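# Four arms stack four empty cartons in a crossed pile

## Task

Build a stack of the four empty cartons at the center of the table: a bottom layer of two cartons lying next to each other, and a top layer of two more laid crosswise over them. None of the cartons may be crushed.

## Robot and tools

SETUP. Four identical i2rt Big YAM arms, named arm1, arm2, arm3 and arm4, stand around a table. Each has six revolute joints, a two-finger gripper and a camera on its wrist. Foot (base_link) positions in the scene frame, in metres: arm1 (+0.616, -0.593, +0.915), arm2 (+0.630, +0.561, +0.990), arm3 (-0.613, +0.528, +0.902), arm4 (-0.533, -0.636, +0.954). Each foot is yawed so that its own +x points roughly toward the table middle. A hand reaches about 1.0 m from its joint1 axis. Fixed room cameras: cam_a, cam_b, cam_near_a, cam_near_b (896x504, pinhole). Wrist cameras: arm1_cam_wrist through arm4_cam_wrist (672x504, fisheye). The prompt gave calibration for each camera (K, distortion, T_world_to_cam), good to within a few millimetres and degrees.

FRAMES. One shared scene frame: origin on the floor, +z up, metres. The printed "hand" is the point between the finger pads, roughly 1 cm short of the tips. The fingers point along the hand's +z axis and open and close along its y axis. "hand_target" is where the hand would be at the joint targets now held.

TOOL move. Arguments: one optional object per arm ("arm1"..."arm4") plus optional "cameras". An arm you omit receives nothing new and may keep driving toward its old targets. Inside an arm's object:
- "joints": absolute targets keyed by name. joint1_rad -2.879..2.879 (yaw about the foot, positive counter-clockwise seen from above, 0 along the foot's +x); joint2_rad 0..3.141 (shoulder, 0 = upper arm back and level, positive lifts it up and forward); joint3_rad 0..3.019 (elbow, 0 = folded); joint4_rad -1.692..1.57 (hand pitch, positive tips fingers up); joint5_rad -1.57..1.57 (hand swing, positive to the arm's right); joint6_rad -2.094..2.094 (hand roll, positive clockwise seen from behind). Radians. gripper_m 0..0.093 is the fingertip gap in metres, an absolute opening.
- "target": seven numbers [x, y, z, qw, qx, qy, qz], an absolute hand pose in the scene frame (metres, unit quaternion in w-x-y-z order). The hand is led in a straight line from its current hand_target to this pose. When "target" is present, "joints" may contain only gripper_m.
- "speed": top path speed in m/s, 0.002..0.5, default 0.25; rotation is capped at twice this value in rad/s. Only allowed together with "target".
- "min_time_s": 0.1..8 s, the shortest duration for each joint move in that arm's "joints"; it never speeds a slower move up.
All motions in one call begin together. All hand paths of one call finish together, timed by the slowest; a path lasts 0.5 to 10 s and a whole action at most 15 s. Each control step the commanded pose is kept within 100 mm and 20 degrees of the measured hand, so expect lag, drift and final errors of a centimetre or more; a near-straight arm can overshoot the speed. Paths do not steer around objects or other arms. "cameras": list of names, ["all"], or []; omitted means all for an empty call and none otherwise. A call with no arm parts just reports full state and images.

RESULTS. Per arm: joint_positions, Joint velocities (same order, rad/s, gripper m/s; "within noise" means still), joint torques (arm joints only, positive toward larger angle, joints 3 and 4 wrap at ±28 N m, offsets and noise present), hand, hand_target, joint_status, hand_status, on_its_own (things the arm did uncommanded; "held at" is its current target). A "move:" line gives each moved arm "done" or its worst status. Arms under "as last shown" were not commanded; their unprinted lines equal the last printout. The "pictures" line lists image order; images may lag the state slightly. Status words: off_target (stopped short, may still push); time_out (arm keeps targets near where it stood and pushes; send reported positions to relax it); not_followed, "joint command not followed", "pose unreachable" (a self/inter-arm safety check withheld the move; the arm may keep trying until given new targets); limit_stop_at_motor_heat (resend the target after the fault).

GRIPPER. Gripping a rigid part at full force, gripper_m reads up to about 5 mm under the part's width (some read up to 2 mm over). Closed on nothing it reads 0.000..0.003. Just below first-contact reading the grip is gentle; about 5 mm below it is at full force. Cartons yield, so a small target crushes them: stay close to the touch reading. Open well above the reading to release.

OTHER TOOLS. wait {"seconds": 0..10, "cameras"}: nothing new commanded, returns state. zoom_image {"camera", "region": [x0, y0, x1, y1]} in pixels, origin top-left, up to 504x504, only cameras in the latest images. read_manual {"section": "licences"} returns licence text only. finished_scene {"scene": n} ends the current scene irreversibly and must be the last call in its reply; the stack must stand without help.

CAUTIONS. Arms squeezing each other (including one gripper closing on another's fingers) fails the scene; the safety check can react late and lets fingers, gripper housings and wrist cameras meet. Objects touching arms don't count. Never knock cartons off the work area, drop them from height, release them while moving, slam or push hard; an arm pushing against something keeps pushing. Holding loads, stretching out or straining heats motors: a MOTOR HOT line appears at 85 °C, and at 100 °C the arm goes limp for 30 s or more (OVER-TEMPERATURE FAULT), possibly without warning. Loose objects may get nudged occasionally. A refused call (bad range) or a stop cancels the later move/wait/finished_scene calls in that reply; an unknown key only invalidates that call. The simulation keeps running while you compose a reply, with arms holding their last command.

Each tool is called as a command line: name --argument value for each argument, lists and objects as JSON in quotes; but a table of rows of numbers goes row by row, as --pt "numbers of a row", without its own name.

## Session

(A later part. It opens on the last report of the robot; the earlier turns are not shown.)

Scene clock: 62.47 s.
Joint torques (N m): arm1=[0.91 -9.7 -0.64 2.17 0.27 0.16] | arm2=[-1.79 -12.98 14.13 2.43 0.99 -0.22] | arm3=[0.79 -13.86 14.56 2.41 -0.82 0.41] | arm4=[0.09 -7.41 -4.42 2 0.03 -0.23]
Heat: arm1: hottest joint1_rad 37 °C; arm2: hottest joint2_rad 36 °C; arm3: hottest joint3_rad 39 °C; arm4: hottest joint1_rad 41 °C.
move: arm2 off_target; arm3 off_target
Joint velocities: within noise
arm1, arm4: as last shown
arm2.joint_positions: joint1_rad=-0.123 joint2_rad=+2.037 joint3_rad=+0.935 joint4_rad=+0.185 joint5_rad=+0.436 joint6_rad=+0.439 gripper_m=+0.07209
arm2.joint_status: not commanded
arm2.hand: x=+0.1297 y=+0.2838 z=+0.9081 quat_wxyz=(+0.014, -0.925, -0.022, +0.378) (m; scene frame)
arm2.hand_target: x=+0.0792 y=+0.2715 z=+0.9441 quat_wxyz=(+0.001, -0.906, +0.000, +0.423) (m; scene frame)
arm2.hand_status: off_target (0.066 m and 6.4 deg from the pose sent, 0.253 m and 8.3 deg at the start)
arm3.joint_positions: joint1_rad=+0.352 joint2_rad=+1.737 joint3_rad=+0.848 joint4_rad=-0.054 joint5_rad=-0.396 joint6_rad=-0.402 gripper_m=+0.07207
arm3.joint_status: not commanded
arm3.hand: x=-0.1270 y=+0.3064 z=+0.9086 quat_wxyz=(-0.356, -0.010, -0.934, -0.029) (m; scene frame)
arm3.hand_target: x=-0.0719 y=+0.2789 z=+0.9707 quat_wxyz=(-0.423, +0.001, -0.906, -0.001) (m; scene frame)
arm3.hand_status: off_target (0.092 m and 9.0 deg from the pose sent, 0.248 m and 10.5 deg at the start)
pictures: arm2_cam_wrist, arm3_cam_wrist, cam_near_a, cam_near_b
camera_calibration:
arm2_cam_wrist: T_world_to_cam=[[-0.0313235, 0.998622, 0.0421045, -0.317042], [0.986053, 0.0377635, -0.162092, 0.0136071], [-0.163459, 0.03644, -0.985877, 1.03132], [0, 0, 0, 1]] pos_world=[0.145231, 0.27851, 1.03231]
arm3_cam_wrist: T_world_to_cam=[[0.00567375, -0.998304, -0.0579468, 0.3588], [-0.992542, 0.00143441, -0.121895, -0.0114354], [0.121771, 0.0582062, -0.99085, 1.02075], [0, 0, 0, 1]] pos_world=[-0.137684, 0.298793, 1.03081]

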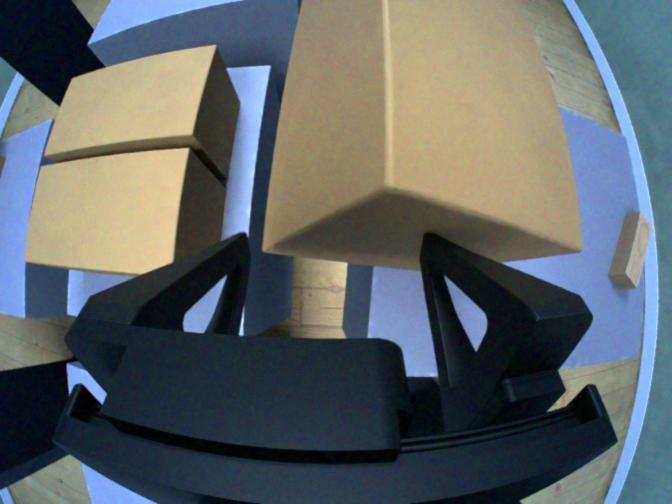

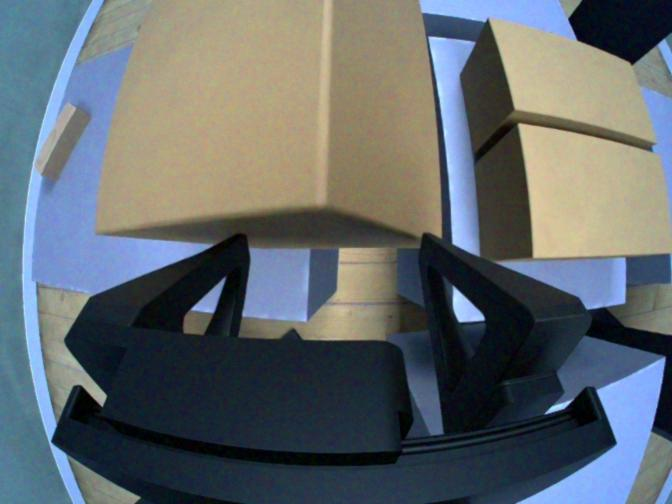

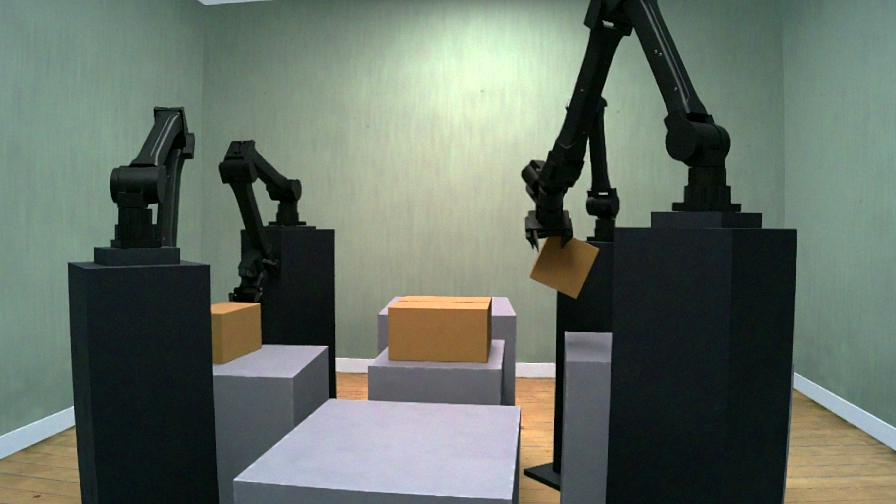

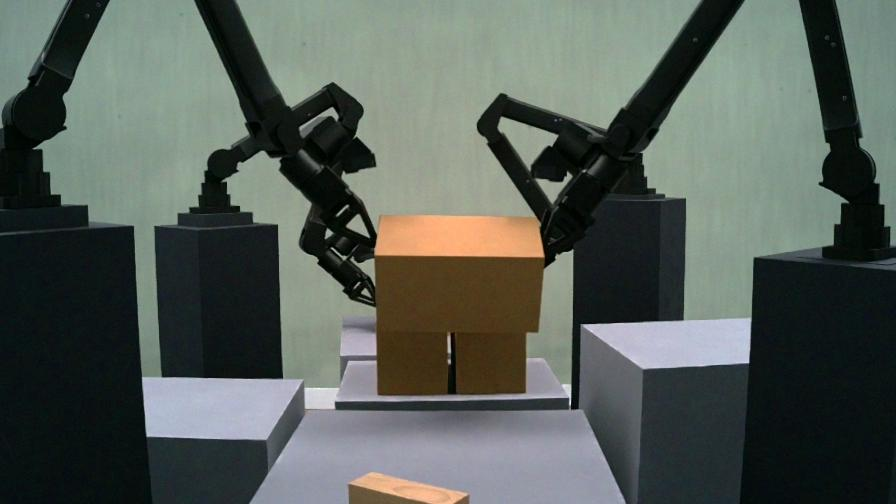

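move --arm2 '{"target":[0.085,0.45,0.94,0,0.906,0,-0.423],"speed":0.06}' --arm3 '{"target":[-0.055,0.45,0.96,0.423,0,0.906,0],"speed":0.06}' --cameras '["cam_near_b","cam_near_a","arm2_cam_wrist","arm3_cam_wrist"]'

Scene clock: 71.17 s.
Joint torques (N m): arm1=[0.91 -9.7 -0.65 2.18 0.26 0.16] | arm2=[-0.15 -15.33 8.53 5.46 -0.1 -0.47] | arm3=[2.26 -14.62 10.26 4.12 -0.12 0.58] | arm4=[0.21 -7.3 -4.41 2.06 0.02 -0.22]
Heat: arm1: hottest joint1_rad 37 °C; arm2: hottest joint2_rad 36 °C; arm3: hottest joint3_rad 43 °C; arm4: hottest joint1_rad 41 °C.
move: arm2 off_target; arm3 off_target
Joint velocities: within noise
arm1, arm4: as last shown
arm2.joint_positions: joint1_rad=-0.480 joint2_rad=+1.988 joint3_rad=+0.703 joint4_rad=+0.363 joint5_rad=+0.216 joint6_rad=+0.218 gripper_m=+0.07208
arm2.joint_status: not commanded
arm2.hand: x=+0.1454 y=+0.4615 z=+0.8821 quat_wxyz=(+0.020, -0.942, +0.006, +0.336) (m; scene frame)
arm2.hand_target: x=+0.0907 y=+0.4517 z=+0.9427 quat_wxyz=(+0.003, -0.906, +0.001, +0.423) (m; scene frame)
arm2.hand_status: off_target (0.084 m and 11.1 deg from the pose sent, 0.175 m and 6.4 deg at the start)
arm3.joint_positions: joint1_rad=+0.701 joint2_rad=+1.674 joint3_rad=+0.734 joint4_rad=+0.056 joint5_rad=-0.139 joint6_rad=-0.161 gripper_m=+0.07207
arm3.joint_status: not commanded
arm3.hand: x=-0.1089 y=+0.4479 z=+0.9043 quat_wxyz=(-0.344, +0.003, -0.939, -0.005) (m; scene frame)
arm3.hand_target: x=-0.0615 y=+0.4513 z=+0.9629 quat_wxyz=(-0.422, +0.001, -0.906, -0.003) (m; scene frame)
arm3.hand_status: off_target (0.078 m and 9.9 deg from the pose sent, 0.169 m and 9.0 deg at the start)
pictures: arm2_cam_wrist, arm3_cam_wrist, cam_near_a, cam_near_b
camera_calibration:
arm2_cam_wrist: T_world_to_cam=[[0.0222332, 0.999211, 0.0328997, -0.492795], [0.997113, -0.0197725, -0.0733175, -0.0661085], [-0.0726092, 0.0344348, -0.996766, 0.999102], [0, 0, 0, 1]] pos_world=[0.149418, 0.456695, 1.00724]
arm3_cam_wrist: T_world_to_cam=[[0.0128367, -0.999906, -0.00478026, 0.453202], [-0.995448, -0.0123277, -0.0945097, -0.0130521], [0.0944419, 0.0059717, -0.995512, 1.03074], [0, 0, 0, 1]] pos_world=[-0.116155, 0.446844, 1.02704]

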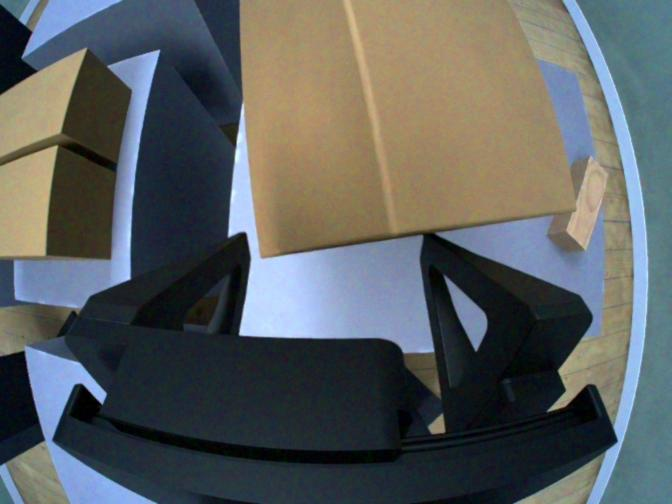

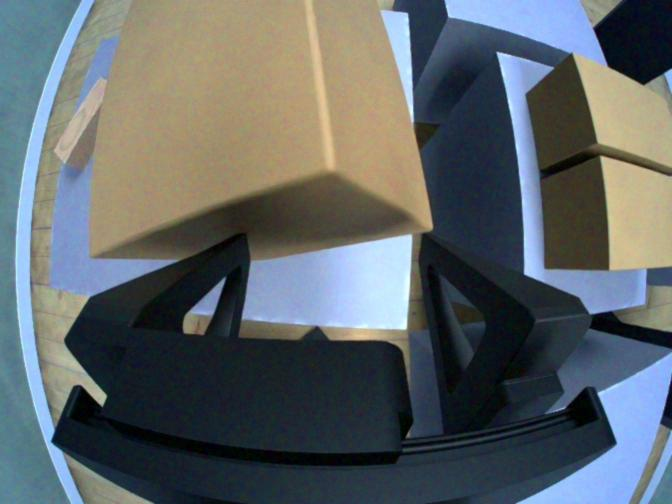

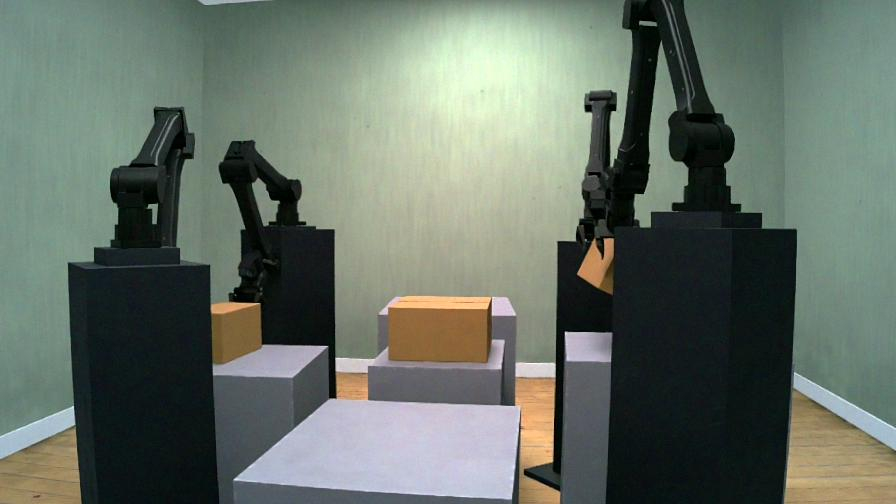

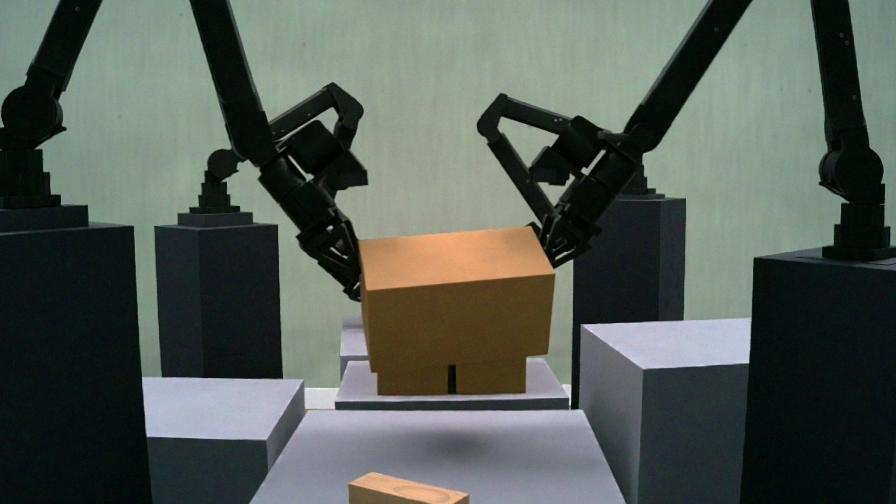

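move --arm2 '{"target":[0.085,0.46,0.825,0,0.906,0,-0.423],"speed":0.06}' --arm3 '{"target":[-0.055,0.46,0.835,0.423,0,0.906,0],"speed":0.06}' --cameras '["cam_near_b","arm2_cam_wrist"]'

Scene clock: 74.37 s.
Joint torques (N m): arm1=[0.91 -9.64 -0.64 2.17 0.26 0.16] | arm2=[0.03 -12.51 8.59 4.52 -0.17 -0.32] | arm3=[1.85 -14.27 7.95 3.47 0 0.46] | arm4=[-0.15 -7.36 -4.42 2.03 0.02 -0.23]
Heat: arm1: hottest joint1_rad 37 °C; arm2: hottest joint2_rad 37 °C; arm3: hottest joint3_rad 42 °C; arm4: hottest joint1_rad 41 °C.
move: arm2 off_target; arm3 off_target
Joint velocities: within noise
arm1, arm4: as last shown
arm2.joint_positions: joint1_rad=-0.502 joint2_rad=+2.281 joint3_rad=+0.741 joint4_rad=+0.672 joint5_rad=+0.195 joint6_rad=+0.189 gripper_m=+0.07208
arm2.joint_status: not commanded
arm2.hand: x=+0.1458 y=+0.4694 z=+0.7986 quat_wxyz=(+0.013, -0.934, +0.002, +0.358) (m; scene frame)
arm2.hand_target: x=+0.0897 y=+0.4614 z=+0.8298 quat_wxyz=(+0.002, -0.906, +0.000, +0.423) (m; scene frame)
arm2.hand_status: off_target (0.067 m and 8.3 deg from the pose sent, 0.083 m and 11.1 deg at the start)
arm3.joint_positions: joint1_rad=+0.728 joint2_rad=+1.992 joint3_rad=+0.701 joint4_rad=+0.442 joint5_rad=-0.122 joint6_rad=-0.135 gripper_m=+0.07207
arm3.joint_status: not commanded
arm3.hand: x=-0.1098 y=+0.4594 z=+0.7993 quat_wxyz=(-0.359, +0.001, -0.933, -0.003) (m; scene frame)
arm3.hand_target: x=-0.0597 y=+0.4611 z=+0.8385 quat_wxyz=(-0.423, +0.001, -0.906, -0.002) (m; scene frame)
arm3.hand_status: off_target (0.065 m and 8.0 deg from the pose sent, 0.089 m and 9.9 deg at the start)
pictures: arm2_cam_wrist, cam_near_b
camera_calibration:
arm2_cam_wrist: T_world_to_cam=[[0.0102502, 0.999706, 0.0219772, -0.48775], [0.992799, -0.00755111, -0.119555, -0.0406761], [-0.119354, 0.0230444, -0.992584, 0.924431], [0, 0, 0, 1]] pos_world=[0.155717, 0.465996, 0.923432]

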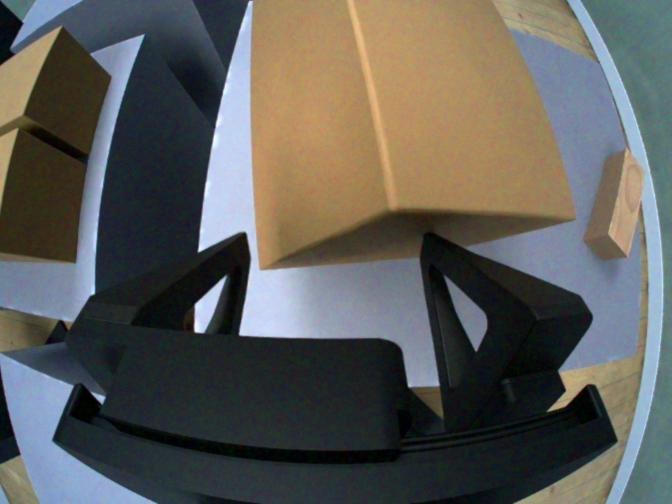

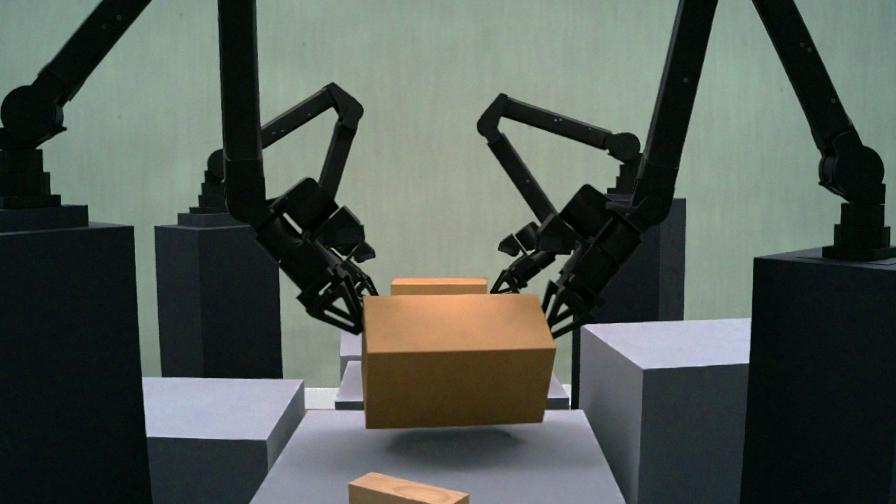

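move --arm2 '{"target":[0.085,0.46,0.765,0,0.906,0,-0.423],"speed":0.05}' --arm3 '{"target":[-0.055,0.46,0.775,0.423,0,0.906,0],"speed":0.05}' --cameras '["cam_near_b","arm2_cam_wrist"]'

Scene clock: 76.80 s.
Joint torques (N m): arm1=[0.91 -9.76 -0.64 2.17 0.26 0.16] | arm2=[-0.21 -12.63 8.08 4.31 -0.17 -0.26] | arm3=[1.73 -13.68 7.83 3.08 -0.07 0.37] | arm4=[0.03 -7.18 -4.4 2.04 0.02 -0.24]
Heat: arm1: hottest joint1_rad 37 °C; arm2: hottest joint2_rad 37 °C; arm3: hottest joint3_rad 42 °C; arm4: hottest joint1_rad 41 °C.
move: arm2 off_target; arm3 off_target
Joint velocities: within noise
arm1, arm4: as last shown
arm2.joint_positions: joint1_rad=-0.502 joint2_rad=+2.455 joint3_rad=+0.815 joint4_rad=+0.784 joint5_rad=+0.195 joint6_rad=+0.184 gripper_m=+0.07208
arm2.joint_status: not commanded
arm2.hand: x=+0.1436 y=+0.4689 z=+0.7463 quat_wxyz=(+0.012, -0.932, +0.000, +0.363) (m; scene frame)
arm2.hand_target: x=+0.0894 y=+0.4613 z=+0.7698 quat_wxyz=(+0.002, -0.906, +0.000, +0.423) (m; scene frame)
arm2.hand_status: off_target (0.062 m and 7.6 deg from the pose sent, 0.070 m and 8.3 deg at the start)
arm3.joint_positions: joint1_rad=+0.728 joint2_rad=+2.155 joint3_rad=+0.717 joint4_rad=+0.603 joint5_rad=-0.119 joint6_rad=-0.128 gripper_m=+0.07206
arm3.joint_status: not commanded
arm3.hand: x=-0.1132 y=+0.4599 z=+0.7504 quat_wxyz=(-0.365, -0.002, -0.931, -0.002) (m; scene frame)
arm3.hand_target: x=-0.0598 y=+0.4611 z=+0.7794 quat_wxyz=(-0.423, +0.000, -0.906, -0.001) (m; scene frame)
arm3.hand_status: off_target (0.063 m and 7.2 deg from the pose sent, 0.060 m and 8.0 deg at the start)
pictures: arm2_cam_wrist, cam_near_b
camera_calibration:
arm2_cam_wrist: T_world_to_cam=[[0.00690494, 0.999735, 0.0219705, -0.485581], [0.991301, -0.00395568, -0.131551, -0.0372421], [-0.131429, 0.0226877, -0.991066, 0.87306], [0, 0, 0, 1]] pos_world=[0.155017, 0.465497, 0.871029]

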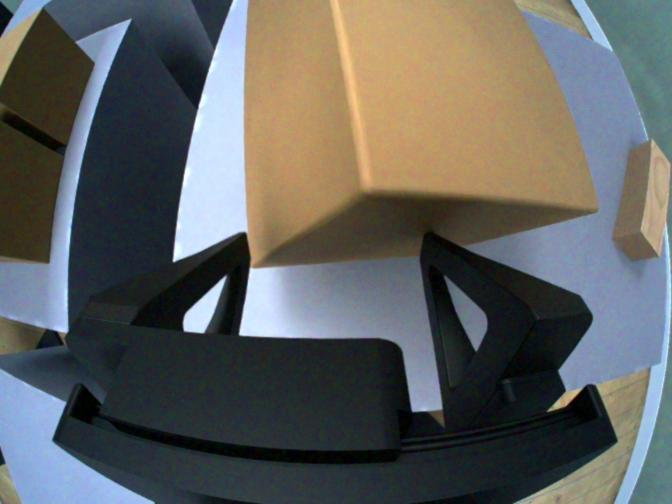

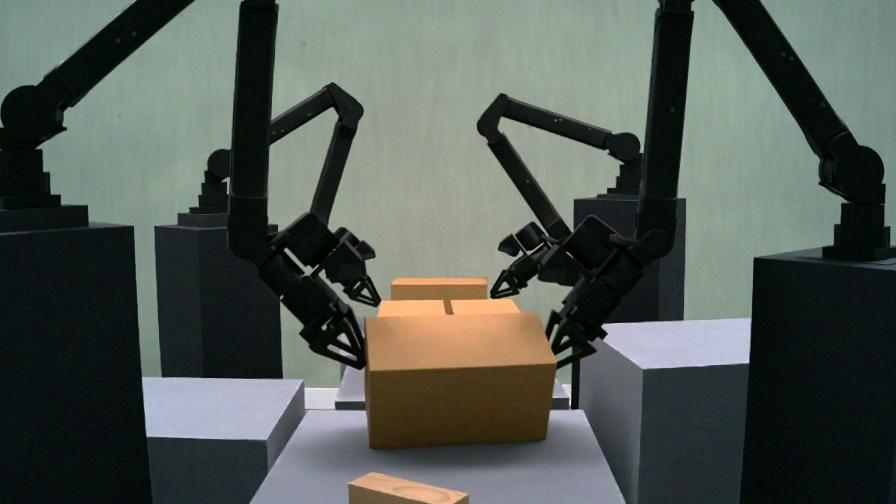

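move --arm2 '{"target":[0.085,0.46,0.725,0,0.906,0,-0.423],"speed":0.05}' --arm3 '{"target":[-0.055,0.46,0.735,0.423,0,0.906,0],"speed":0.05}' --cameras '["cam_near_b","arm2_cam_wrist"]'

Scene clock: 79.00 s.
Joint torques (N m): arm1=[0.85 -9.7 -0.65 2.15 0.27 0.16] | arm2=[-0.38 -13.98 6.45 4.37 -0.02 -0.22] | arm3=[1.73 -15.27 6.57 3.15 -0.13 0.36] | arm4=[-0.21 -7.18 -4.46 2.06 0.01 -0.22]
Heat: arm1: hottest joint1_rad 37 °C; arm2: hottest joint2_rad 37 °C; arm3: hottest joint3_rad 42 °C; arm4: hottest joint1_rad 41 °C.
move: arm2 off_target; arm3 off_target
Joint velocities: within noise
arm1, arm4: as last shown
arm2.joint_positions: joint1_rad=-0.502 joint2_rad=+2.589 joint3_rad=+0.896 joint4_rad=+0.833 joint5_rad=+0.191 joint6_rad=+0.181 gripper_m=+0.07208
arm2.joint_status: not commanded
arm2.hand: x=+0.1423 y=+0.4682 z=+0.7008 quat_wxyz=(+0.012, -0.933, -0.002, +0.361) (m; scene frame)
arm2.hand_target: x=+0.0887 y=+0.4611 z=+0.7292 quat_wxyz=(+0.001, -0.906, +0.000, +0.423) (m; scene frame)
arm2.hand_status: off_target (0.063 m and 7.9 deg from the pose sent, 0.063 m and 7.6 deg at the start)
arm3.joint_positions: joint1_rad=+0.729 joint2_rad=+2.293 joint3_rad=+0.762 joint4_rad=+0.686 joint5_rad=-0.119 joint6_rad=-0.127 gripper_m=+0.07206
arm3.joint_status: not commanded
arm3.hand: x=-0.1151 y=+0.4607 z=+0.7062 quat_wxyz=(-0.360, -0.003, -0.933, -0.003) (m; scene frame)
arm3.hand_target: x=-0.0596 y=+0.4610 z=+0.7392 quat_wxyz=(-0.423, +0.000, -0.906, -0.001) (m; scene frame)
arm3.hand_status: off_target (0.067 m and 7.9 deg from the pose sent, 0.060 m and 7.3 deg at the start)
pictures: arm2_cam_wrist, cam_near_b
camera_calibration:
arm2_cam_wrist: T_world_to_cam=[[0.00247945, 0.999753, 0.0220838, -0.483394], [0.991946, 0.000337717, -0.126659, -0.0474828], [-0.126635, 0.02222, -0.9917, 0.827739], [0, 0, 0, 1]] pos_world=[0.15312, 0.464898, 0.82553]

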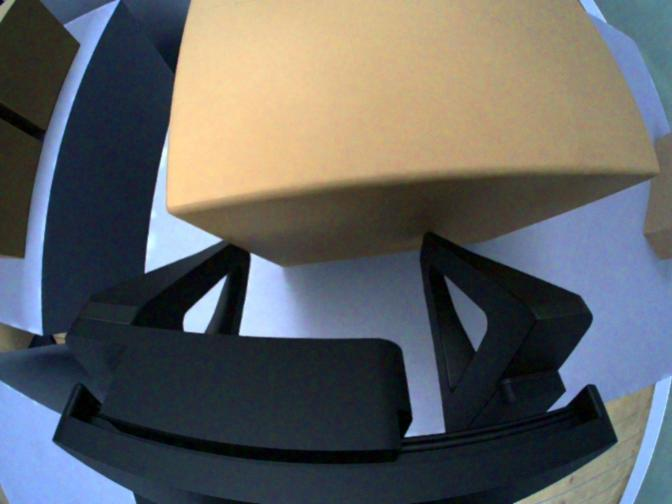

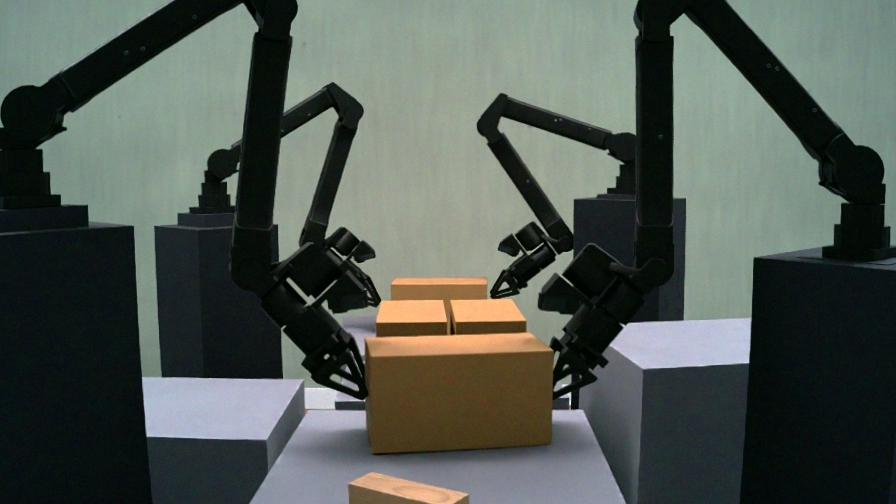

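move --arm2 '{"target":[0.205,0.465,0.735,0,0.906,0,-0.423],"speed":0.1}' --arm3 '{"target":[-0.155,0.46,0.74,0.423,0,0.906,0],"speed":0.1}' --cameras '[]'

move --arm2 '{"target":[0.205,0.485,0.750,0,0.906,0,-0.423],"speed":0.1,"joints":{"gripper_m":0.03}}' --arm3 '{"target":[-0.155,0.485,0.750,0.423,0,0.906,0],"speed":0.1,"joints":{"gripper_m":0.03}}' --cameras '["cam_near_b","arm2_cam_wrist","arm3_cam_wrist"]'

Scene clock: 82.23 s.
Joint torques (N m): arm1=[0.91 -9.7 -0.64 2.17 0.27 0.16] | arm2=[1.96 -9.76 -2.09 2.95 0.32 0.06] | arm3=[-0.67 -12.92 -0.02 2.1 -0.18 0.05] | arm4=[0.03 -7.3 -4.42 2 0.03 -0.22]
Heat: arm1: hottest joint1_rad 37 °C; arm2: hottest joint2_rad 37 °C; arm3: hottest joint3_rad 42 °C; arm4: hottest joint1_rad 41 °C.
move: arm2 done; arm3 done
Joint velocities: within noise
arm1, arm4: as last shown
arm2.joint_positions: joint1_rad=-0.448 joint2_rad=+2.599 joint3_rad=+0.701 joint4_rad=+1.172 joint5_rad=+0.239 joint6_rad=+0.202 gripper_m=+0.07208
arm2.joint_status: not commanded
arm2.hand: x=+0.1957 y=+0.4660 z=+0.7386 quat_wxyz=(+0.001, -0.905, +0.000, +0.425) (m; scene frame)
arm2.hand_target: x=+0.2049 y=+0.4651 z=+0.7352 quat_wxyz=(+0.000, -0.906, +0.000, +0.423) (m; scene frame)
arm2.hand_status: done (0.010 m and 0.3 deg from the pose sent, 0.071 m and 7.9 deg at the start)
arm3.joint_positions: joint1_rad=+0.712 joint2_rad=+2.274 joint3_rad=+0.593 joint4_rad=+0.952 joint5_rad=-0.150 joint6_rad=-0.129 gripper_m=+0.07206
arm3.joint_status: not commanded
arm3.hand: x=-0.1561 y=+0.4655 z=+0.7349 quat_wxyz=(-0.415, +0.001, -0.910, -0.004) (m; scene frame)
arm3.hand_target: x=-0.1550 y=+0.4600 z=+0.7399 quat_wxyz=(-0.423, +0.000, -0.906, +0.000) (m; scene frame)
arm3.hand_status: done (0.008 m and 1.1 deg from the pose sent, 0.052 m and 7.9 deg at the start)
pictures: none
No camera images: "cameras" was empty.

Scene clock: 83.37 s.
Joint torques (N m): arm1=[0.91 -9.7 -0.64 2.18 0.26 0.16] | arm2=[-0.03 -12.28 -2.96 2.99 -0.05 -0.11] | arm3=[1.03 -13.51 -0.13 1.94 0.16 0.21] | arm4=[-0.03 -7.3 -4.41 2 0.03 -0.23]
Heat: arm1: hottest joint1_rad 37 °C; arm2: hottest joint2_rad 37 °C; arm3: hottest joint3_rad 42 °C; arm4: hottest joint1_rad 41 °C.
move: arm2 off_target; arm3 done
Joint velocities: within noise
arm1.joint_positions: joint1_rad=+1.082 joint2_rad=+2.576 joint3_rad=+0.708 joint4_rad=+1.131 joint5_rad=+0.251 joint6_rad=+0.212 gripper_m=+0.07210
arm1.joint_status: not commanded
arm1.hand: x=+0.1745 y=-0.6706 z=+0.6630 quat_wxyz=(-0.014, +0.908, -0.024, -0.418) (m; scene frame)
arm1.hand_target: x=+0.1750 y=-0.6754 z=+0.6600 quat_wxyz=(-0.011, +0.906, -0.023, -0.422) (m; scene frame)
arm1.hand_status: not commanded
arm2.joint_positions: joint1_rad=-0.493 joint2_rad=+2.599 joint3_rad=+0.663 joint4_rad=+1.184 joint5_rad=+0.201 joint6_rad=+0.179 gripper_m=+0.03009
arm2.joint_status: all done
arm2.hand: x=+0.2097 y=+0.4836 z=+0.7378 quat_wxyz=(+0.002, -0.912, +0.000, +0.411) (m; scene frame)
arm2.hand_target: x=+0.2050 y=+0.4851 z=+0.7497 quat_wxyz=(+0.000, -0.906, +0.000, +0.423) (m; scene frame)
arm2.hand_status: off_target (0.013 m and 1.6 deg from the pose sent, 0.024 m and 0.3 deg at the start)
arm3.joint_positions: joint1_rad=+0.764 joint2_rad=+2.249 joint3_rad=+0.571 joint4_rad=+0.952 joint5_rad=-0.101 joint6_rad=-0.095 gripper_m=+0.03008
arm3.joint_status: all done
arm3.hand: x=-0.1584 y=+0.4815 z=+0.7420 quat_wxyz=(-0.414, -0.001, -0.910, +0.001) (m; scene frame)
arm3.hand_target: x=-0.1551 y=+0.4850 z=+0.7499 quat_wxyz=(-0.423, +0.000, -0.906, +0.000) (m; scene frame)
arm3.hand_status: done (0.009 m and 1.2 deg from the pose sent, 0.025 m and 1.2 deg at the start)
arm4.joint_positions: joint1_rad=-1.058 joint2_rad=+2.810 joint3_rad=+0.636 joint4_rad=+1.527 joint5_rad=-0.010 joint6_rad=-0.007 gripper_m=+0.07207
arm4.joint_status: not commanded
arm4.hand: x=-0.1496 y=-0.6604 z=+0.6796 quat_wxyz=(-0.446, -0.025, -0.895, +0.011) (m; scene frame)
arm4.hand_target: x=-0.1752 y=-0.6585 z=+0.6615 quat_wxyz=(-0.422, -0.023, -0.906, +0.010) (m; scene frame)
arm4.hand_status: not commanded
pictures: arm2_cam_wrist, arm3_cam_wrist, cam_near_b
camera_calibration:
arm2_cam_wrist: T_world_to_cam=[[0.000109833, 0.999998, 0.00184378, -0.484407], [0.972607, 0.000321769, -0.232453, -0.0275974], [-0.232454, 0.00181881, -0.972606, 0.890535], [0, 0, 0, 1]] pos_world=[0.233903, 0.482795, 0.860618]
arm3_cam_wrist: T_world_to_cam=[[0.00154668, -0.999988, 0.00464414, 0.477811], [-0.969867, -0.00263152, -0.243621, 0.032725], [0.243631, -0.00412739, -0.969859, 0.883102], [0, 0, 0, 1]] pos_world=[-0.184151, 0.481537, 0.862239]

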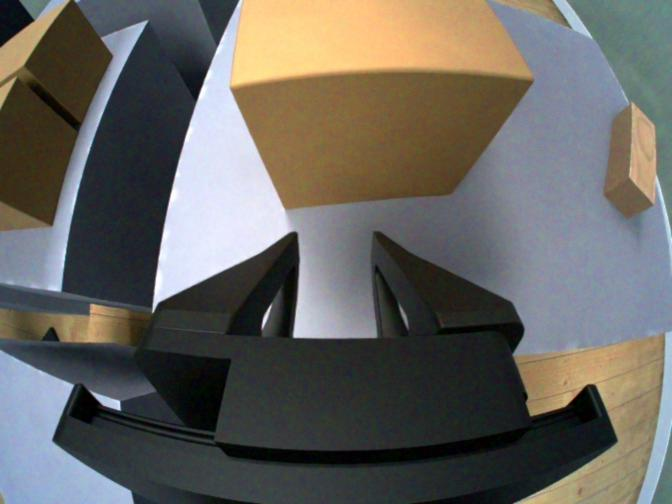

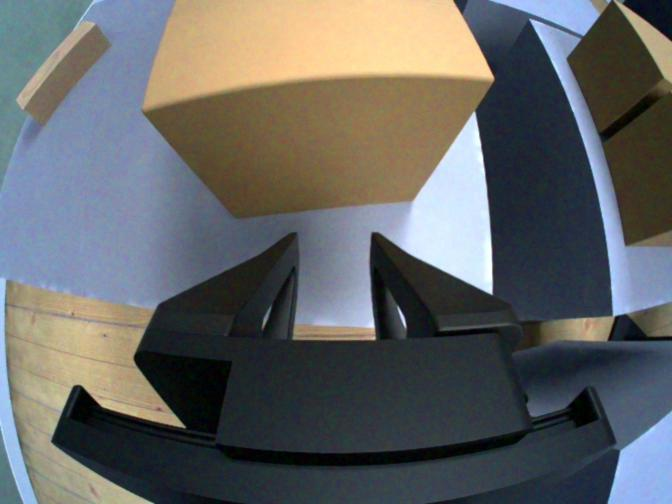

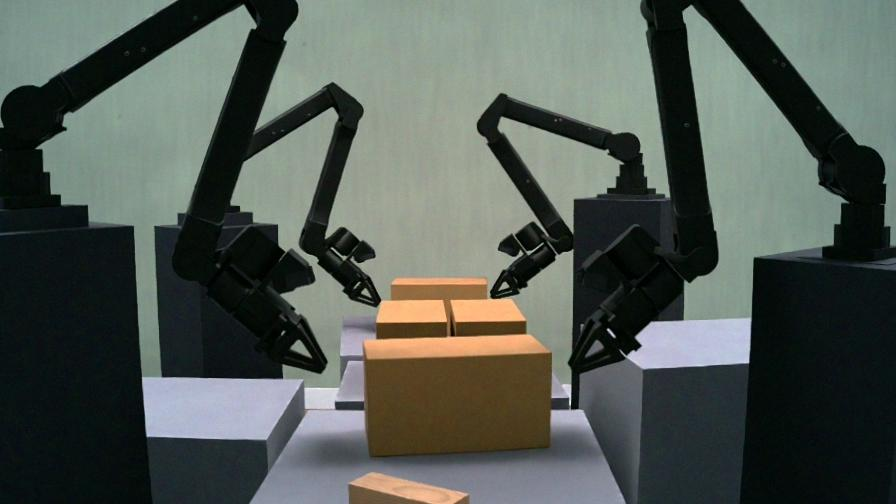

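move --arm2 '{"target":[0.173,0.5164,0.748,0.0218,0.9051,0.0467,-0.422],"speed":0.1}' --arm3 '{"target":[-0.129,0.4856,0.746,0.422,-0.0467,0.9051,0.0218],"speed":0.1}' --cameras '["arm2_cam_wrist","arm3_cam_wrist"]'

Scene clock: 87.13 s.
Joint torques (N m): arm1=[0.91 -9.7 -0.64 2.18 0.27 0.16] | arm2=[1.03 -13.1 -0.43 1.54 -0.14 -0.1] | arm3=[-0.73 -13.68 1.43 1.16 -0.22 0.09] | arm4=[0.03 -7.24 -4.4 2.04 0.03 -0.23]
Heat: arm1: hottest joint1_rad 37 °C; arm2: hottest joint2_rad 37 °C; arm3: hottest joint3_rad 41 °C; arm4: hottest joint1_rad 41 °C.
move: arm2 off_target; arm3 done
Joint velocities: within noise
arm1, arm4: as last shown
arm2.joint_positions: joint1_rad=-0.656 joint2_rad=+2.581 joint3_rad=+0.698 joint4_rad=+1.162 joint5_rad=+0.000 joint6_rad=+0.006 gripper_m=+0.03009
arm2.joint_status: not commanded
arm2.hand: x=+0.1823 y=+0.5153 z=+0.7407 quat_wxyz=(-0.023, -0.908, -0.044, +0.415) (m; scene frame)
arm2.hand_target: x=+0.1731 y=+0.5165 z=+0.7480 quat_wxyz=(-0.022, -0.905, -0.047, +0.422) (m; scene frame)
arm2.hand_status: off_target (0.012 m and 0.9 deg from the pose sent, 0.050 m and 6.2 deg at the start)
arm3.joint_positions: joint1_rad=+0.761 joint2_rad=+2.249 joint3_rad=+0.634 joint4_rad=+0.885 joint5_rad=-0.192 joint6_rad=-0.166 gripper_m=+0.03008
arm3.joint_status: not commanded
arm3.hand: x=-0.1352 y=+0.4922 z=+0.7410 quat_wxyz=(-0.416, +0.048, -0.908, -0.026) (m; scene frame)
arm3.hand_target: x=-0.1292 y=+0.4856 z=+0.7460 quat_wxyz=(-0.422, +0.047, -0.905, -0.022) (m; scene frame)
arm3.hand_status: done (0.010 m and 0.8 deg from the pose sent, 0.030 m and 6.1 deg at the start)
pictures: arm2_cam_wrist, arm3_cam_wrist
camera_calibration:
arm2_cam_wrist: T_world_to_cam=[[-0.10124, 0.994846, -0.00560522, -0.489476], [0.964991, 0.0968282, -0.243755, -0.0401976], [-0.241956, -0.0300867, -0.969821, 0.903117], [0, 0, 0, 1]] pos_world=[0.207751, 0.518017, 0.863319]
arm3_cam_wrist: T_world_to_cam=[[0.111738, -0.993735, -0.00250978, 0.50567], [-0.962082, -0.107546, -0.250664, 0.113059], [0.248823, 0.0304232, -0.968071, 0.858844], [0, 0, 0, 1]] pos_world=[-0.16143, 0.488532, 0.861031]

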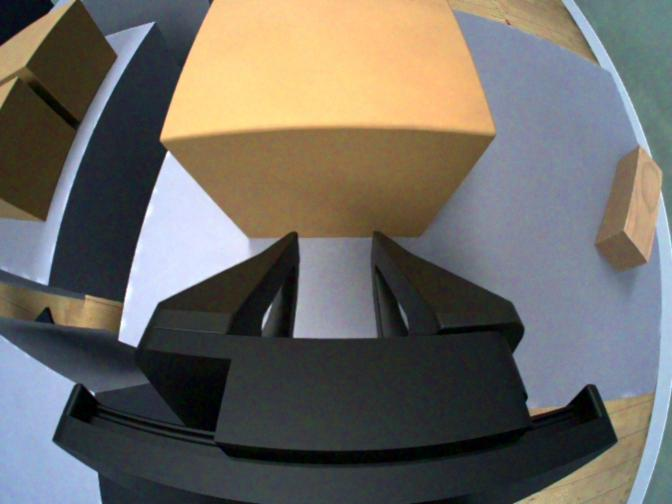

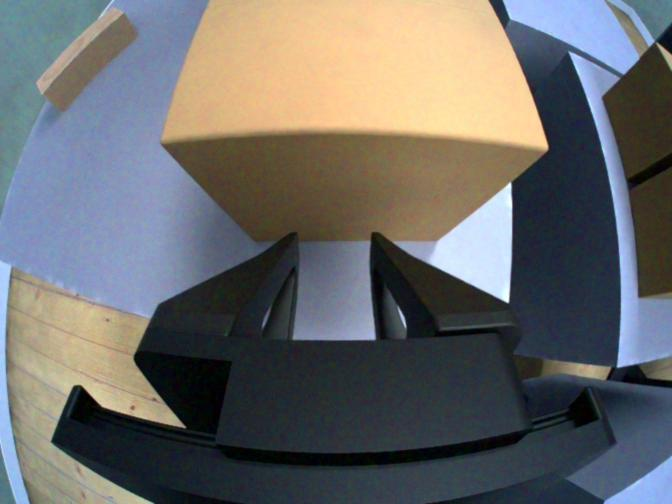

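move --arm2 '{"target":[0.090,0.508,0.777,0.0218,0.9051,0.0467,-0.422],"speed":0.07}' --arm3 '{"target":[-0.046,0.491,0.777,0.422,-0.0467,0.9051,0.0218],"speed":0.07}' --cameras '[]'

move --arm2 '{"target":[0.090,0.506,0.96,0.0218,0.9051,0.0467,-0.422],"speed":0.08}' --arm3 '{"target":[-0.046,0.491,0.985,0.422,-0.0467,0.9051,0.0218],"speed":0.08}' --cameras '["cam_near_b","arm2_cam_wrist","arm3_cam_wrist"]'

Scene clock: 89.83 s.
Joint torques (N m): arm1=[0.91 -9.7 -0.64 2.18 0.26 0.16] | arm2=[0.09 -14.86 6.68 2.37 -0.07 -0.11] | arm3=[2.14 -15.85 7.88 1.81 0.02 0.28] | arm4=[-0.03 -7.18 -4.37 2 0.01 -0.22]
Heat: arm1: hottest joint1_rad 37 °C; arm2: hottest joint2_rad 37 °C; arm3: hottest joint3_rad 41 °C; arm4: hottest joint1_rad 41 °C.
move: arm2 off_target; arm3 off_target
Joint velocities: within noise
arm1, arm4: as last shown
arm2.joint_positions: joint1_rad=-0.656 joint2_rad=+2.466 joint3_rad=+0.773 joint4_rad=+0.866 joint5_rad=+0.000 joint6_rad=+0.005 gripper_m=+0.03009
arm2.joint_status: not commanded
arm2.hand: x=+0.1491 y=+0.5119 z=+0.7468 quat_wxyz=(-0.020, -0.929, -0.046, +0.367) (m; scene frame)
arm2.hand_target: x=+0.0936 y=+0.5086 z=+0.7809 quat_wxyz=(-0.021, -0.905, -0.047, +0.422) (m; scene frame)
arm2.hand_status: off_target (0.067 m and 6.9 deg from the pose sent, 0.099 m and 0.9 deg at the start)
arm3.joint_positions: joint1_rad=+0.767 joint2_rad=+2.180 joint3_rad=+0.736 joint4_rad=+0.606 joint5_rad=-0.167 joint6_rad=-0.157 gripper_m=+0.03008
arm3.joint_status: not commanded
arm3.hand: x=-0.1070 y=+0.4869 z=+0.7437 quat_wxyz=(-0.366, +0.038, -0.930, -0.026) (m; scene frame)
arm3.hand_target: x=-0.0509 y=+0.4920 z=+0.7815 quat_wxyz=(-0.422, +0.047, -0.905, -0.023) (m; scene frame)
arm3.hand_status: off_target (0.070 m and 7.1 deg from the pose sent, 0.096 m and 0.8 deg at the start)
pictures: none
No camera images: "cameras" was empty.

Scene clock: 93.13 s.
Joint torques (N m): arm1=[0.85 -9.64 -0.65 2.17 0.27 0.16] | arm2=[1.03 -13.27 9.17 3.1 0.04 -0.07] | arm3=[1.85 -14.1 13.68 2.52 -0.3 0.27] | arm4=[-0.03 -7.36 -4.37 2.09 0.03 -0.24]
Heat: arm1: hottest joint1_rad 37 °C; arm2: hottest joint2_rad 38 °C; arm3: hottest joint3_rad 42 °C; arm4: hottest joint1_rad 41 °C.
move: arm2 off_target; arm3 off_target
Joint velocities: within noise
arm1, arm4: as last shown
arm2.joint_positions: joint1_rad=-0.656 joint2_rad=+1.899 joint3_rad=+0.653 joint4_rad=+0.409 joint5_rad=+0.000 joint6_rad=+0.005 gripper_m=+0.03009
arm2.joint_status: not commanded
arm2.hand: x=+0.1354 y=+0.5104 z=+0.9152 quat_wxyz=(-0.020, -0.931, -0.046, +0.362) (m; scene frame)
arm2.hand_target: x=+0.0934 y=+0.5064 z=+0.9617 quat_wxyz=(-0.022, -0.905, -0.047, +0.422) (m; scene frame)
arm2.hand_status: off_target (0.064 m and 7.5 deg from the pose sent, 0.221 m and 6.9 deg at the start)
arm3.joint_positions: joint1_rad=+0.770 joint2_rad=+1.619 joint3_rad=+0.709 joint4_rad=+0.008 joint5_rad=-0.161 joint6_rad=-0.156 gripper_m=+0.03008
arm3.joint_status: not commanded
arm3.hand: x=-0.1194 y=+0.4887 z=+0.9142 quat_wxyz=(-0.336, +0.036, -0.941, -0.029) (m; scene frame)
arm3.hand_target: x=-0.0584 y=+0.4924 z=+0.9887 quat_wxyz=(-0.422, +0.047, -0.905, -0.023) (m; scene frame)
arm3.hand_status: off_target (0.102 m and 10.7 deg from the pose sent, 0.249 m and 7.1 deg at the start; pose on its path clipped on 33 of 99 steps)
pictures: arm2_cam_wrist, arm3_cam_wrist, cam_near_b
camera_calibration:
arm2_cam_wrist: T_world_to_cam=[[-0.101434, 0.994829, -0.00508958, -0.488804], [0.986433, 0.0999115, -0.130257, -0.0603378], [-0.129075, -0.018233, -0.991467, 1.05933], [0, 0, 0, 1]] pos_world=[0.146671, 0.511619, 1.03994]
arm3_cam_wrist: T_world_to_cam=[[0.0917591, -0.99539, -0.0279169, 0.522425], [-0.99271, -0.0892398, -0.0810187, 0.00354552], [0.0781539, 0.0351476, -0.996322, 1.02587], [0, 0, 0, 1]] pos_world=[-0.124593, 0.484276, 1.03697]

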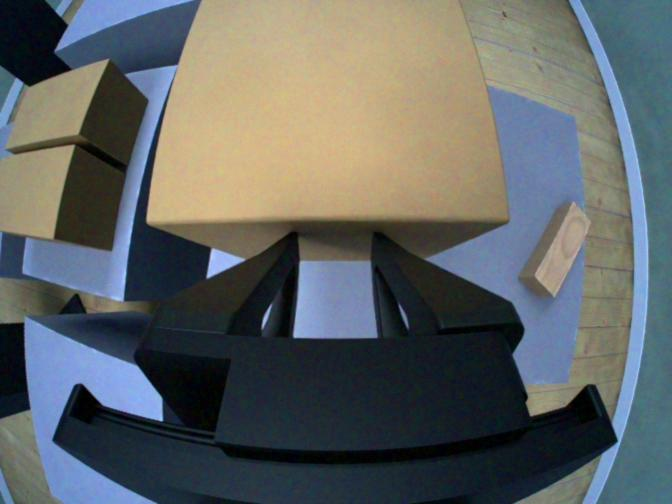

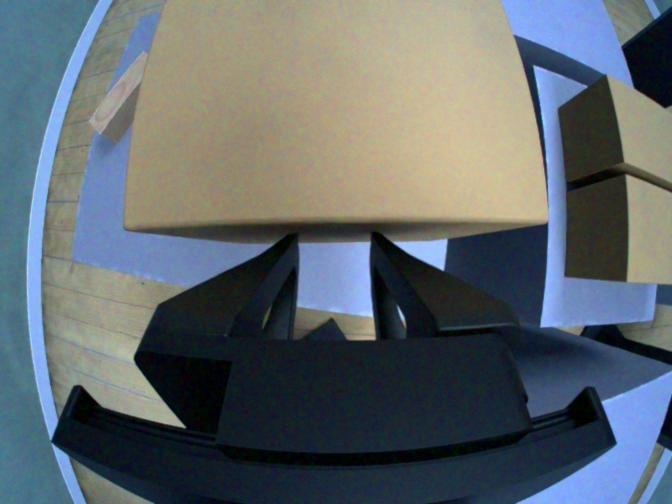

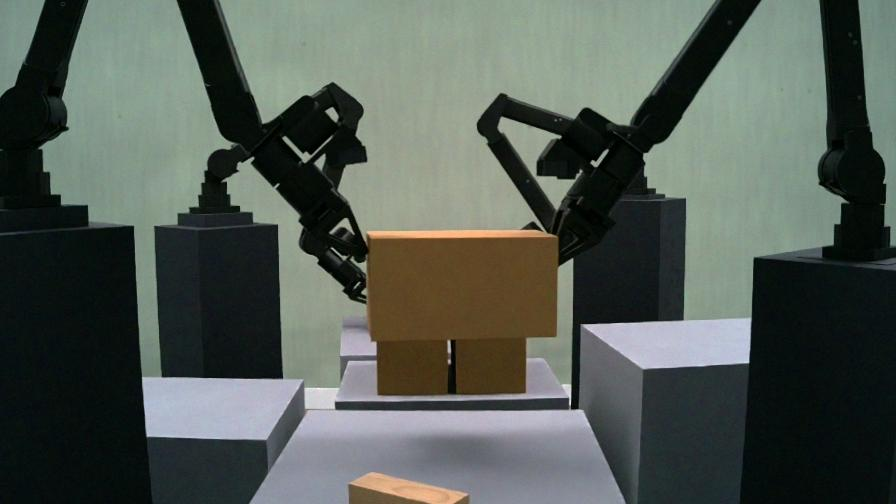

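move --arm2 '{"target":[0.080,0.28,0.955,0.0109,0.906,0.0234,-0.4224],"speed":0.07}' --arm3 '{"target":[-0.056,0.252,0.985,0.4224,-0.0234,0.906,0.0109],"speed":0.07}' --cameras '["cam_near_b","cam_near_a","arm2_cam_wrist","arm3_cam_wrist"]'

Scene clock: 98.07 s.
Joint torques (N m): arm1=[0.85 -9.7 -0.64 2.17 0.26 0.16] | arm2=[-0.79 -12.75 14.93 2.91 1.04 0.12] | arm3=[1.96 -13.98 14.28 2.22 -1.23 0.17] | arm4=[0.09 -7.47 -4.41 2.04 0.03 -0.22]
Heat: arm1: hottest joint1_rad 37 °C; arm2: hottest joint2_rad 38 °C; arm3: hottest joint3_rad 44 °C; arm4: hottest joint1_rad 41 °C.
move: arm2 off_target; arm3 off_target
Joint velocities: within noise
arm1, arm4: as last shown
arm2.joint_positions: joint1_rad=-0.154 joint2_rad=+1.980 joint3_rad=+0.865 joint4_rad=+0.196 joint5_rad=+0.377 joint6_rad=+0.353 gripper_m=+0.03009
arm2.joint_status: not commanded
arm2.hand: x=+0.1435 y=+0.3036 z=+0.9149 quat_wxyz=(+0.012, -0.929, -0.058, +0.365) (m; scene frame)
arm2.hand_target: x=+0.0869 y=+0.2844 z=+0.9604 quat_wxyz=(-0.011, -0.906, -0.023, +0.423) (m; scene frame)
arm2.hand_status: off_target (0.079 m and 8.6 deg from the pose sent, 0.240 m and 8.0 deg at the start)
arm3.joint_positions: joint1_rad=+0.297 joint2_rad=+1.744 joint3_rad=+0.952 joint4_rad=-0.156 joint5_rad=-0.450 joint6_rad=-0.455 gripper_m=+0.03007
arm3.joint_status: not commanded
arm3.hand: x=-0.1131 y=+0.2718 z=+0.9348 quat_wxyz=(-0.367, -0.003, -0.930, -0.034) (m; scene frame)
arm3.hand_target: x=-0.0635 y=+0.2564 z=+0.9890 quat_wxyz=(-0.423, +0.024, -0.906, -0.011) (m; scene frame)
arm3.hand_status: off_target (0.079 m and 8.0 deg from the pose sent, 0.255 m and 10.9 deg at the start)
pictures: arm2_cam_wrist, arm3_cam_wrist, cam_near_a, cam_near_b
camera_calibration:
arm2_cam_wrist: T_world_to_cam=[[-0.099755, 0.992978, 0.063592, -0.344793], [0.985359, 0.107466, -0.132359, -0.0478699], [-0.138264, 0.0494575, -0.98916, 1.03494], [0, 0, 0, 1]] pos_world=[0.155868, 0.296331, 1.03931]
arm3_cam_wrist: T_world_to_cam=[[0.0229123, -0.997803, -0.0621668, 0.331394], [-0.98945, -0.0137351, -0.144219, 0.0310295], [0.143048, 0.0648153, -0.987591, 1.04466], [0, 0, 0, 1]] pos_world=[-0.126328, 0.263382, 1.05678]

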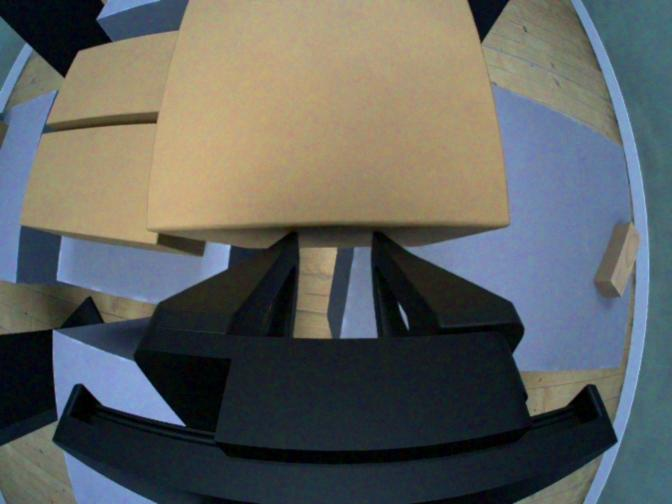

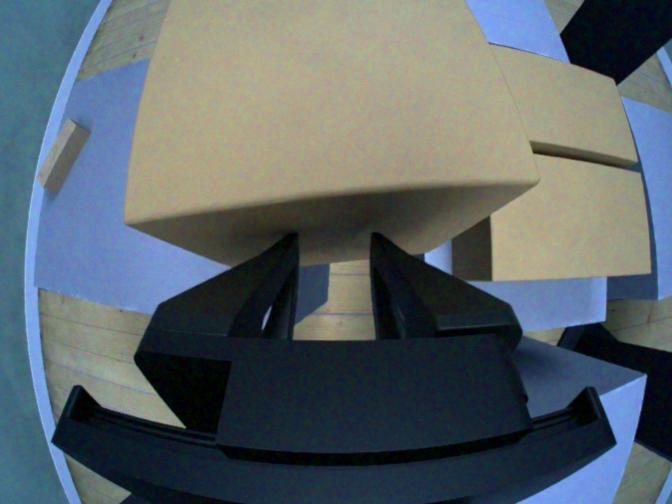

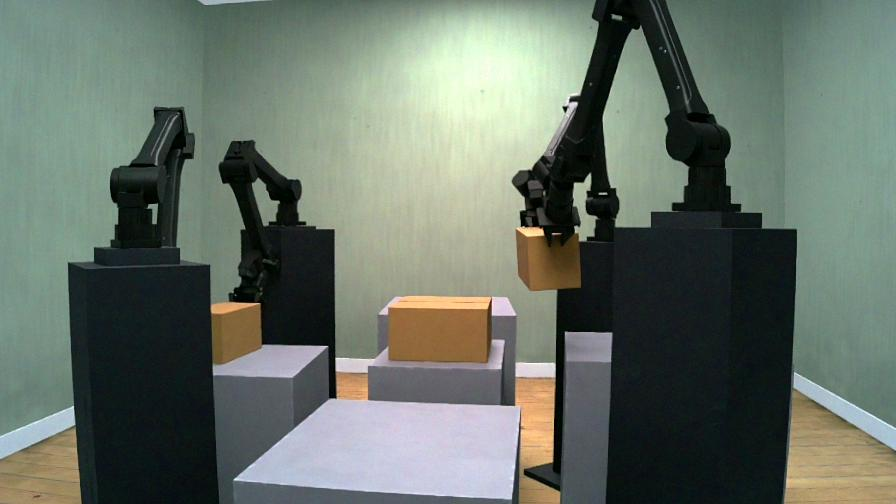

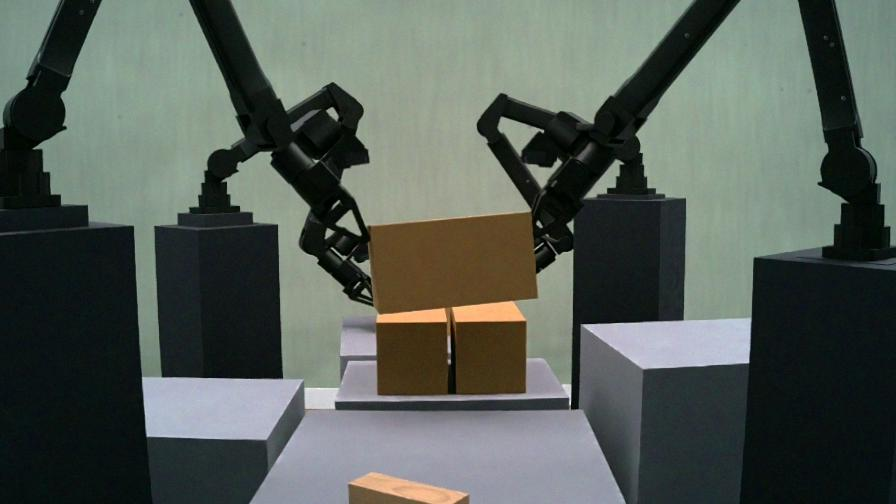

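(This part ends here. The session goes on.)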